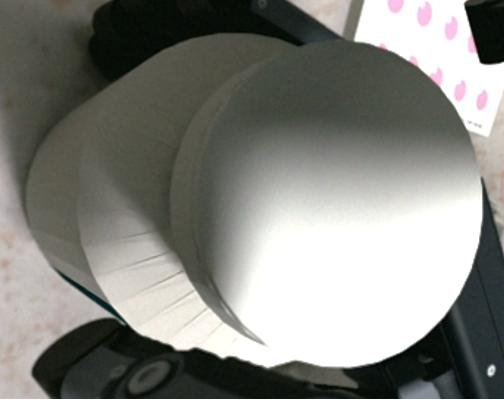

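Scene clock: 1867.53 s.
left_arm: end_effector_position=(+0.2258, +0.0397, +0.1316) hand_measured=(+1.000, -0.732, +0.086, +0.004, -1.000, -1.000) hand_load_n=(-2.5, +14.5, +11.5, +10.5, +0.0, +0.0) hand_stopped_by=(target, force, force, force, target, target) hand_force_limit=0.80 hand_speed=-0.40 end_effector_quat_wxyz=(-0.236, +0.760, -0.563, +0.225) | right_arm: end_effector_position=(+0.1848, +0.0355, +0.0884) hand_measured=(+1.000, -0.512, -0.434, -0.480, -0.436, -0.422) hand_load_n=(+5.5, +26.0, +7.0, +0.0, +0.0, +3.0) hand_stopped_by=(target, force, force, force, force, force) hand_force_limit=-0.10 hand_speed=-0.85 end_effector_quat_wxyz=(+0.586, -0.307, +0.717, +0.219)
Joint positions: left_arm=[-1.05 0.901 0.663 -1.058 -0.613 -1.242] | right_arm=[0.812 1.885 0.098 1.568 0.051 1.536]
Joint torques (N m): left_arm=[-0.38 -4.07 15.69 -0.91 -1.06 0.24] | right_arm=[0.5 -5.54 -1.81 1.65 1.32 0.22]
Heat: left arm: hottest elbow 53 °C; right arm: hottest wrist yaw 33 °C.
Hand target: left_arm +0.2334, +0.0288, +0.1641; -0.238, +0.754, -0.560, +0.245 | right_arm +0.1904, +0.0212, +0.0752; +0.652, -0.245, +0.676, +0.239
Off the commanded pose: left_arm 0.035 m, 2 deg | right_arm 0.020 m, 12 deg.
joint read past its limit (right arm) — joint 4 (wrist pitch), upper limit.
joint sent to its limit (right arm) — joint 4 (wrist pitch), upper limit. The joint targets are off in orientation, not in position.

Scene clock: 1871.87 s.
left_arm: end_effector_position=(+0.2167, +0.0237, +0.1373) hand_measured=(+1.000, -1.000, -0.500, -0.500, -1.000, -1.000) hand_load_n=(+0.0, +0.0, +0.0, +0.0, -0.5, +0.0) hand_stopped_by=(target, target, target, target, target, target) hand_force_limit=-0.50 hand_speed=0.30 end_effector_quat_wxyz=(+0.064, -0.387, +0.817, -0.424) | right_arm: end_effector_position=(+0.1924, +0.0284, +0.0885) hand_measured=(+1.000, -0.512, -0.434, -0.480, -0.436, -0.422) hand_load_n=(+6.5, +24.0, +10.0, +0.0, +0.0, +2.5) hand_stopped_by=(target, force, force, force, force, force) hand_force_limit=-0.10 hand_speed=-0.85 end_effector_quat_wxyz=(+0.587, -0.282, +0.729, +0.211)
Joint positions: left_arm=[-0.627 0.682 0.454 -0.492 0.284 -0.053] | right_arm=[0.81 1.886 0.093 1.568 0.097 1.568]
Joint torques (N m): left_arm=[-0.85 -1.61 10.85 1.83 0.15 0.04] | right_arm=[1.49 -5.48 -1.44 1.65 0.21 0.02]
Heat: left arm: hottest elbow 53 °C; right arm: hottest shoulder 32 °C.
Hand target: left_arm +0.2173, +0.0180, +0.1401; +0.064, -0.383, +0.815, -0.430 | right_arm +0.1904, +0.0212, +0.0752; +0.652, -0.245, +0.676, +0.239
Off the commanded pose: left_arm 0.006 m, 1 deg | right_arm 0.015 m, 11 deg.
joint read past its limit (right arm) — joint 4 (wrist pitch), upper limit.
joint sent to its limit (right arm) — joint 4 (wrist pitch), upper limit. The joint targets are off in orientation, not in position.
move: off_target (right_arm)
camera_calibration:
cam_left_wrist: T_world_to_cam=[[0.318158, -0.543415, 0.776837, -0.157422], [-0.941556, -0.0854636, 0.325836, 0.155198], [-0.110673, -0.835102, -0.538846, 0.23136], [0, 0, 0, 1]] pos_world=[0.221817, 0.120928, 0.196389]
Images, in order (width x height): cam_left_wrist 672x504.

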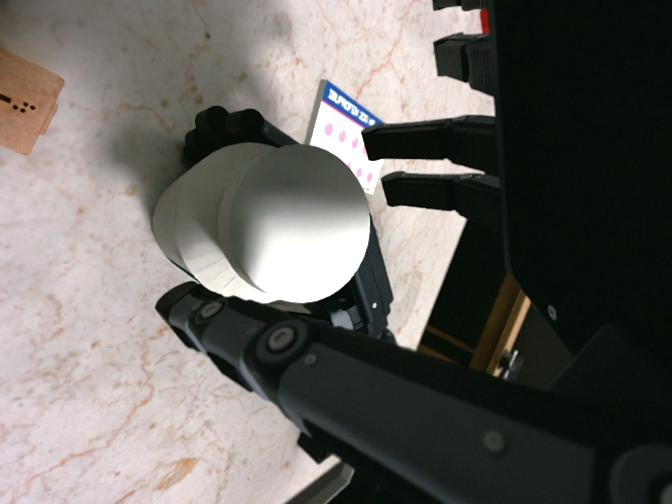

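Scaled by 2.100 from the camera's 672x504 image, which has a finer 960x720 frame.

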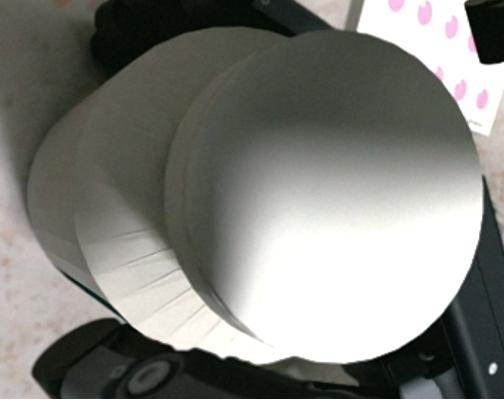

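Call:
execute_actions(actions=[], cameras=["cam_right_wrist","cam_head_left","cam_head_right"])

Scene clock: 1881.90 s.
left_arm: end_effector_position=(+0.2167, +0.0236, +0.1374) hand_measured=(+1.000, -1.000, -0.500, -0.500, -1.000, -1.000) hand_load_n=(+0.0, +0.0, +0.0, +0.0, +0.0, +0.0) hand_stopped_by=(target, target, target, target, target, target) hand_force_limit=-0.50 hand_speed=0.30 end_effector_quat_wxyz=(+0.063, -0.387, +0.816, -0.424) | right_arm: end_effector_position=(+0.1924, +0.0284, +0.0885) hand_measured=(+1.000, -0.512, -0.434, -0.480, -0.436, -0.422) hand_load_n=(+6.5, +24.0, +10.0, +0.0, +0.0, +2.5) hand_stopped_by=(target, force, force, force, force, force) hand_force_limit=-0.10 hand_speed=-0.85 end_effector_quat_wxyz=(+0.587, -0.282, +0.729, +0.211)
Joint positions: left_arm=[-0.627 0.682 0.454 -0.492 0.284 -0.054] | right_arm=[0.81 1.886 0.093 1.568 0.097 1.568]
Joint velocities: within noise
Joint torques (N m): left_arm=[-0.79 -1.61 10.86 1.84 0.15 0.04] | right_arm=[1.49 -5.42 -1.44 1.65 0.21 0.02]
Motor temperatures (°C): left_arm=[28 29 53 27 33 30] | right_arm=[28 32 30 32 32 28]
Heat: left arm: hottest elbow 53 °C; right arm: hottest shoulder 32 °C.
Hand target: left_arm +0.2174, +0.0180, +0.1401; +0.064, -0.383, +0.815, -0.431 | right_arm +0.1904, +0.0212, +0.0752; +0.652, -0.245, +0.676, +0.239
Off the commanded pose: left_arm 0.006 m, 1 deg | right_arm 0.015 m, 11 deg.
joint read past its limit (right arm) — joint 4 (wrist pitch), upper limit.
camera_calibration:
cam_right_wrist: T_world_to_cam=[[-0.712318, 0.656774, -0.24749, 0.136343], [-0.379309, -0.0635447, 0.923085, -0.0117034], [0.590532, 0.751405, 0.294385, -0.0438078], [0, 0, 0, 1]] pos_world=[0.11855, -0.0573725, 0.057443]
Images, in order (width x height): cam_head_left 672x504, cam_head_right 672x504, cam_right_wrist 672x504.

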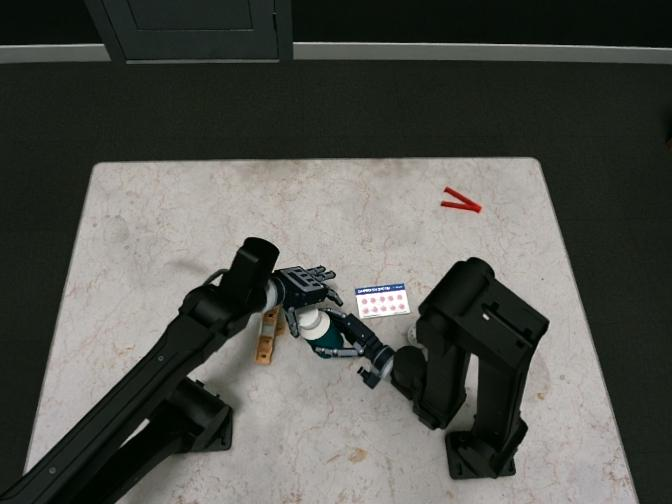

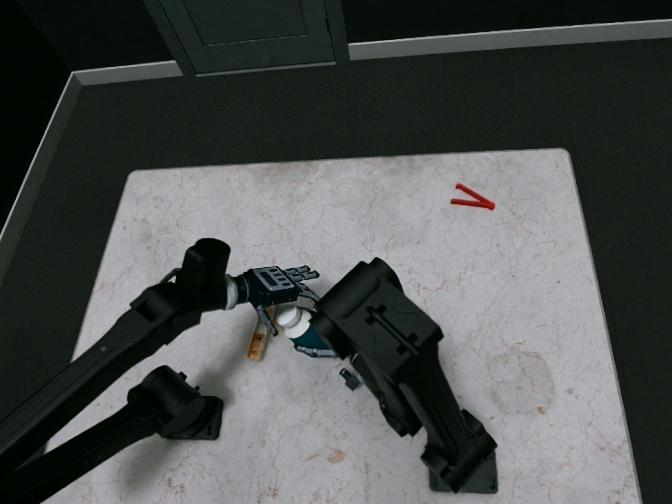

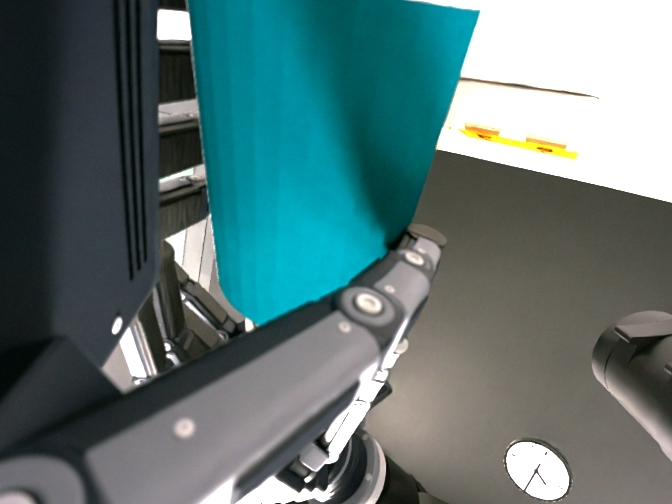

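Call:
execute_actions(actions=[[[0.005,0.0047,0.0017,0,0,0,1,-1,-0.5,-0.5,-1,-1,0.2,-0.4,0,0,0,0,0,0,1,-0.503,-0.2,-0.2,-0.3,-0.3,-0.1,-0.85]],[[0,0,0,0,0,0,1,0.2,0.66,0.66,-1,-1,0.2,-0.4,0,0,0,0,0,0,1,-0.503,-0.2,-0.2,-0.3,-0.3,-0.1,-0.85]],[[0,0,0,0,0,0,1,0.2,0.66,0.66,-1,-1,0.2,-0.4,0,0,0,0,0,0,1,-0.503,-0.2,-0.2,-0.3,-0.3,-0.1,-0.85]],[[0,0,0,0,0,0,1,0.21,0.67,0.67,-1,-1,0.8,-0.4,0,0,0,0,0,0,1,-0.503,-0.2,-0.2,-0.3,-0.3,-0.1,-0.85]]])

Call:
execute_actions(actions=[[[0.006,0,0.01,0.00705,0.00605,0.0406,1,0.23,0.69,0.69,-1,-1,0.8,-0.4,0,0,0,0,0,0,1,-0.503,-0.2,-0.2,-0.3,-0.3,-0.1,-0.85]],[[0.006,-0.0005,0.01,0.00705,0.00605,0.0406,1,0.25,0.71,0.71,-1,-1,0.8,-0.4,0,0,0,0,0,0,1,-0.503,-0.2,-0.2,-0.3,-0.3,-0.1,-0.85]],[[0.006,-0.0005,0.008,0.00705,0.00605,0.0406,1,0.27,0.73,0.73,-1,-1,0.8,-0.4,0,0,0,0,0,0,1,-0.503,-0.2,-0.2,-0.3,-0.3,-0.1,-0.85]],[[0.0065,0.0005,0.006,0.00705,0.00605,0.0406,1,0.29,0.75,0.75,-1,-1,0.8,-0.4,0,0,0,0,0,0,1,-0.503,-0.2,-0.2,-0.3,-0.3,-0.1,-0.85]]])

Call:
execute_actions(actions=[[[0.006,0.0007,0.003,0.00705,0.00605,0.0406,1,0.31,0.77,0.77,-1,-1,0.8,-0.4,0,0,0,0,0,0,1,-0.503,-0.2,-0.2,-0.3,-0.3,-0.1,-0.85]],[[0.0055,0.0015,0.002,0.00705,0.00605,0.0406,1,0.33,0.79,0.79,-1,-1,0.8,-0.4,0,0,0,0,0,0,1,-0.503,-0.2,-0.2,-0.3,-0.3,-0.1,-0.85]],[[0.005,0.002,0.001,0.00705,0.00605,0.0406,1,0.34,0.8,0.8,-1,-1,0.8,-0.4,0,0,0,0,0,0,1,-0.503,-0.2,-0.2,-0.3,-0.3,-0.1,-0.85]],[[0.004,0.002,0,0.00705,0.00605,0.0406,1,0.35,0.81,0.81,-1,-1,0.8,-0.4,0,0,0,0,0,0,1,-0.503,-0.2,-0.2,-0.3,-0.3,-0.1,-0.85]]], cameras=["cam_left_wrist"])

Scene clock: 1926.60 s.
left_arm: end_effector_position=(+0.2166, +0.0221, +0.1382) hand_measured=(+1.000, -0.756, +0.100, +0.008, -1.000, -1.000) hand_load_n=(+2.5, +15.5, +7.5, +15.5, +0.0, +0.0) hand_stopped_by=(target, force, force, force, target, target) hand_force_limit=0.80 hand_speed=-0.40 end_effector_quat_wxyz=(+0.061, -0.385, +0.816, -0.427) | right_arm: end_effector_position=(+0.1923, +0.0283, +0.0885) hand_measured=(+1.000, -0.512, -0.436, -0.480, -0.436, -0.422) hand_load_n=(+5.5, +23.5, +10.5, +0.0, +0.5, +2.0) hand_stopped_by=(target, force, force, force, force, force) hand_force_limit=-0.10 hand_speed=-0.85 end_effector_quat_wxyz=(+0.586, -0.281, +0.730, +0.212)
Joint positions: left_arm=[-0.627 0.684 0.454 -0.486 0.291 -0.054] | right_arm=[0.81 1.886 0.092 1.568 0.096 1.572]
Joint torques (N m): left_arm=[0.91 -1.61 11.25 1.46 0.42 0.17] | right_arm=[1.49 -5.48 -1.4 1.65 0.25 -0.02]
Heat: left arm: hottest elbow 52 °C; right arm: hottest shoulder 32 °C.
Hand target: left_arm +0.2204, +0.0208, +0.1412; +0.064, -0.383, +0.815, -0.431 | right_arm +0.1904, +0.0213, +0.0752; +0.652, -0.246, +0.676, +0.239
Off the commanded pose: left_arm 0.005 m, 1 deg | right_arm 0.015 m, 11 deg.
joint read past its limit (right arm) — joint 4 (wrist pitch), upper limit.
joint sent to its limit (right arm) — joint 4 (wrist pitch), upper limit. The joint targets are off in orientation, not in position.

Scene clock: 1929.00 s.
left_arm: end_effector_position=(+0.2263, +0.0283, +0.1357) hand_measured=(+1.000, -0.758, +0.122, +0.022, -1.000, -1.000) hand_load_n=(-7.5, +17.5, +9.0, +15.0, +0.0, +0.0) hand_stopped_by=(target, force, force, force, target, target) hand_force_limit=0.80 hand_speed=-0.40 end_effector_quat_wxyz=(+0.149, -0.589, +0.719, -0.337) | right_arm: end_effector_position=(+0.1906, +0.0313, +0.0888) hand_measured=(+1.000, -0.512, -0.436, -0.480, -0.436, -0.422) hand_load_n=(+5.5, +24.5, +11.0, +0.0, +0.0, +2.0) hand_stopped_by=(target, force, force, force, force, force) hand_force_limit=-0.10 hand_speed=-0.85 end_effector_quat_wxyz=(+0.586, -0.288, +0.726, +0.216)
Joint positions: left_arm=[-0.859 0.704 0.516 -0.662 -0.253 -0.548] | right_arm=[0.81 1.887 0.097 1.568 0.081 1.564]
Joint torques (N m): left_arm=[-0.15 -1.79 15.58 0.12 -0.67 0.09] | right_arm=[1.26 -5.66 -1.74 1.65 0.66 0.03]
Heat: left arm: hottest elbow 52 °C; right arm: hottest shoulder 32 °C.
Hand target: left_arm +0.2350, +0.0205, +0.1615; +0.156, -0.588, +0.712, -0.350 | right_arm +0.1904, +0.0212, +0.0751; +0.652, -0.246, +0.676, +0.239
Off the commanded pose: left_arm 0.028 m, 2 deg | right_arm 0.017 m, 11 deg.
joint read past its limit (right arm) — joint 4 (wrist pitch), upper limit.
joint sent to its limit (right arm) — joint 4 (wrist pitch), upper limit. The joint targets are off in orientation, not in position.

Scene clock: 1931.50 s.
left_arm: end_effector_position=(+0.2355, +0.0368, +0.1308) hand_measured=(+1.000, -0.758, +0.158, +0.022, -1.000, -1.000) hand_load_n=(-2.0, +11.5, +9.5, +8.0, +0.0, +0.0) hand_stopped_by=(target, force, force, force, target, target) hand_force_limit=0.80 hand_speed=-0.40 end_effector_quat_wxyz=(-0.235, +0.757, -0.568, +0.220) | right_arm: end_effector_position=(+0.1901, +0.0336, +0.0895) hand_measured=(+1.000, -0.512, -0.436, -0.480, -0.436, -0.422) hand_load_n=(+5.5, +26.0, +10.5, +0.0, +0.0, +2.5) hand_stopped_by=(target, force, force, force, force, force) hand_force_limit=-0.10 hand_speed=-0.85 end_effector_quat_wxyz=(+0.588, -0.293, +0.722, +0.218)
Joint positions: left_arm=[-1.015 0.929 0.677 -1.028 -0.596 -1.192] | right_arm=[0.81 1.886 0.101 1.568 0.072 1.556]
Joint torques (N m): left_arm=[-0.03 -4.37 15.94 -0.57 -1.23 0.21] | right_arm=[1.08 -5.66 -2.06 1.65 0.85 0.08]
Heat: left arm: hottest elbow 52 °C; right arm: hottest shoulder 32 °C.
Hand target: left_arm +0.2474, +0.0242, +0.1652; -0.238, +0.754, -0.560, +0.245 | right_arm +0.1904, +0.0212, +0.0751; +0.652, -0.246, +0.676, +0.239
Off the commanded pose: left_arm 0.038 m, 3 deg | right_arm 0.019 m, 11 deg.
joint read past its limit (right arm) — joint 4 (wrist pitch), upper limit.
joint sent to its limit (right arm) — joint 4 (wrist pitch), upper limit. The joint targets are off in orientation, not in position.
camera_calibration:
cam_left_wrist: T_world_to_cam=[[0.797173, -0.084159, 0.597857, -0.257493], [-0.33991, -0.880951, 0.329221, 0.0631733], [0.498975, -0.465664, -0.730877, 0.108949], [0, 0, 0, 1]] pos_world=[0.172377, 0.0847158, 0.212774]
Images, in order (width x height): cam_left_wrist 672x504.

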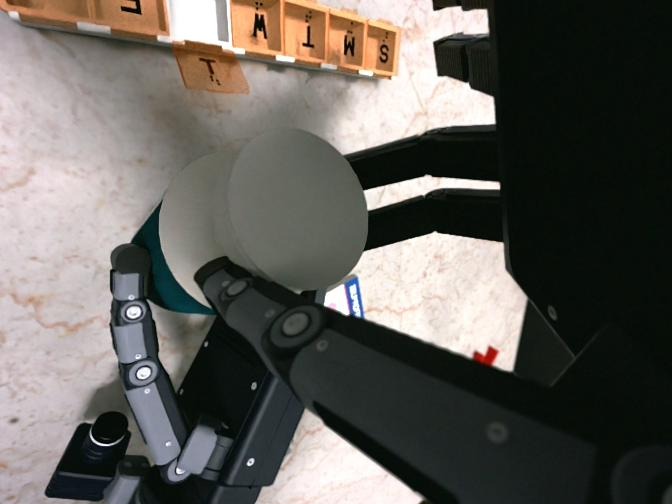

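Call:
zoom_image(camera="cam_left_wrist", region=[210, 110, 390, 250])

Call:
zoom_image(camera="cam_left_wrist", region=[120, 130, 260, 330])

Scaled by 2.800 from the camera's 672x504 image, which has a finer 960x720 frame.

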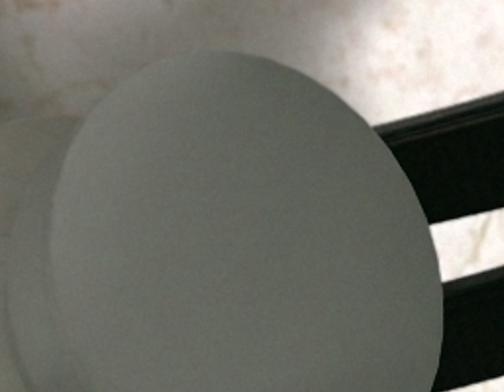

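Scaled by 2.520 from the camera's 672x504 image, which has a finer 960x720 frame.

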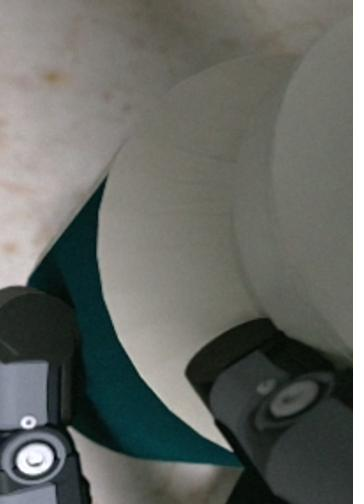

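Call:
move(target=[[0,0,0,0,0,0,1,-1,-0.5,-0.5,-1,-1,-0.5,0.3,0,0,0,0,0,0,1,-0.503,-0.2,-0.2,-0.3,-0.3,-0.1,-0.85],[0,0,0.1413,0,0,0,1,-1,-0.5,-0.5,-1,-1,-0.5,0.3,0,0,0,0,0,0,1,-0.503,-0.2,-0.2,-0.3,-0.3,-0.1,-0.85],[-0.0573,0.088,0.1413,-0.0453,-0.2895,-0.295,1,-1,-0.5,-0.5,-1,-1,-0.5,0.3,0,0,0,0,0,0,1,-0.503,-0.2,-0.2,-0.3,-0.3,-0.1,-0.85],[-0.0573,0.088,0.1413,-0.0453,-0.2895,-0.295,-0.9,-1,-1,-1,-1,-1,-0.5,0.3,0,0,0,0,0,0,1,-0.503,-0.2,-0.2,-0.3,-0.3,-0.1,-0.85],[-0.0573,0.088,-0.03,-0.0453,-0.2895,-0.295,-0.9,-1,-1,-1,-1,-1,-0.5,0.3,0,0,0,0,0,0,1,-0.503,-0.2,-0.2,-0.3,-0.3,-0.1,-0.85]], speed=0.3, cameras=["cam_left_wrist","cam_high"])

Scene clock: 1987.37 s.
left_arm: end_effector_position=(+0.2113, +0.0747, +0.1420) hand_measured=(-0.900, -1.000, -1.000, -1.000, -1.000, -1.000) hand_load_n=(+0.0, +0.0, +0.0, +0.0, +0.0, +0.0) hand_stopped_by=(target, target, target, target, target, target) hand_force_limit=-0.50 hand_speed=0.30 end_effector_quat_wxyz=(+0.204, -0.250, +0.695, -0.642) | right_arm: end_effector_position=(+0.1937, +0.0294, +0.0893) hand_measured=(+1.000, -0.512, -0.436, -0.480, -0.436, -0.422) hand_load_n=(+6.0, +25.0, +12.0, +0.0, +0.0, +2.0) hand_stopped_by=(target, force, force, force, force, force) hand_force_limit=-0.10 hand_speed=-0.85 end_effector_quat_wxyz=(+0.587, -0.279, +0.729, +0.214)
Joint positions: left_arm=[-0.206 0.007 0.049 -0.165 0.726 0.044] | right_arm=[0.81 1.887 0.096 1.568 0.097 1.576]
Joint torques (N m): left_arm=[1.85 1.44 11.03 2.04 0.37 0.01] | right_arm=[1.55 -5.6 -1.74 1.65 0.27 -0.06]
Motor temperatures (°C): left_arm=[28 29 56 27 34 30] | right_arm=[28 32 30 32 32 28]
Heat: left arm: hottest elbow 56 °C; right arm: hottest shoulder 32 °C.
Hand target: left_arm +0.2130, +0.0771, +0.1470; +0.271, -0.270, +0.653, -0.654 | right_arm +0.1905, +0.0213, +0.0752; +0.652, -0.246, +0.676, +0.239
Off the commanded pose: left_arm 0.006 m, 9 deg | right_arm 0.017 m, 11 deg.
joint read past its limit (right arm) — joint 4 (wrist pitch), upper limit.
joint sent to its limit (left arm) — joint 2 (shoulder), lower limit. The joint targets are off in orientation, not in position.
joint sent to its limit (right arm) — joint 4 (wrist pitch), upper limit. The joint targets are off in orientation, not in position.
move: off_target (left_arm, right_arm); target 4's new numbers were sent with left_arm's hand 0.006 m and 4 deg from that target
camera_calibration:
cam_left_wrist: T_world_to_cam=[[-0.179431, -0.242401, 0.953439, -0.0740035], [-0.981445, -0.0224902, -0.190419, 0.229906], [0.0676009, -0.969915, -0.233868, 0.204985], [0, 0, 0, 1]] pos_world=[0.198505, 0.18605, 0.162276]
Images, in order (width x height): cam_high 672x504, cam_left_wrist 672x504.

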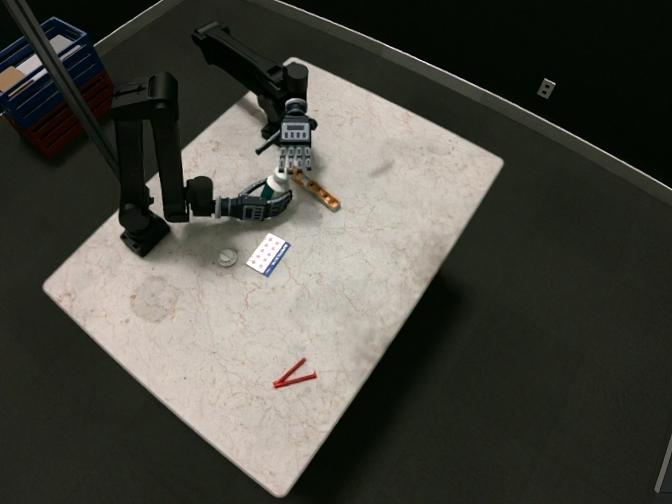

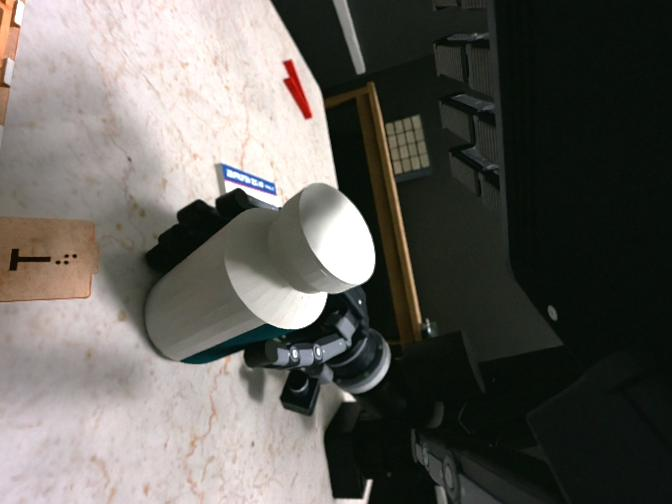

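Excellent view. Zoom in.

Call:
zoom_image(camera="cam_left_wrist", region=[215, 165, 395, 345])

Call:
zoom_image(camera="cam_left_wrist", region=[135, 175, 385, 375])

Scaled by 2.800 from the camera's 672x504 image, which has a finer 960x720 frame.

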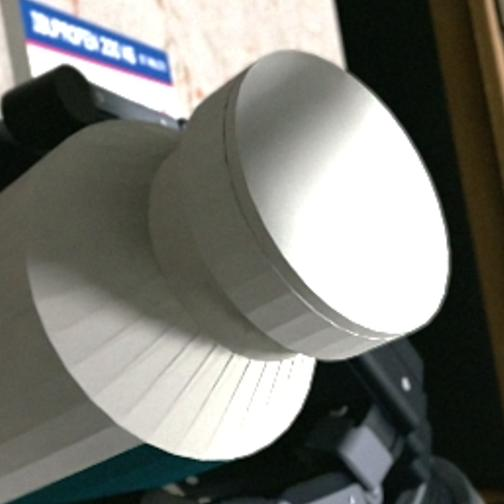

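Scaled by 2.016 from the camera's 672x504 image, which has a finer 960x720 frame.

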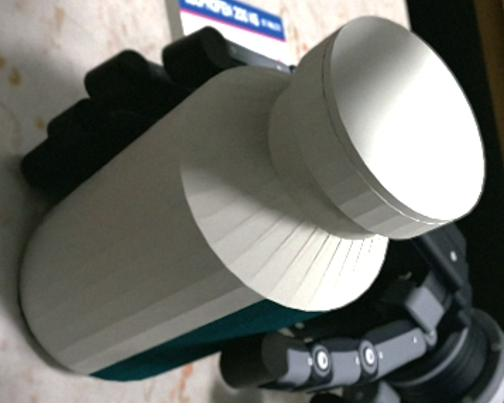

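Call:
zoom_image(camera="cam_left_wrist", region=[260, 200, 350, 310])

Scaled by 4.582 from the camera's 672x504 image, which has a finer 960x720 frame.

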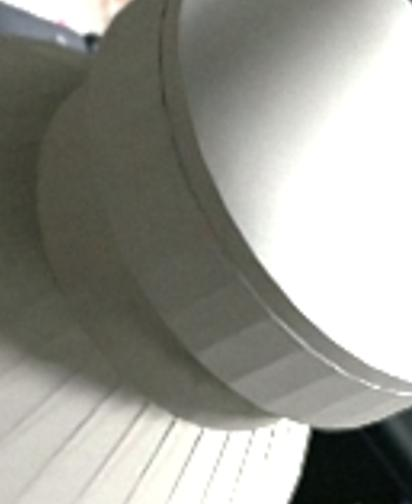

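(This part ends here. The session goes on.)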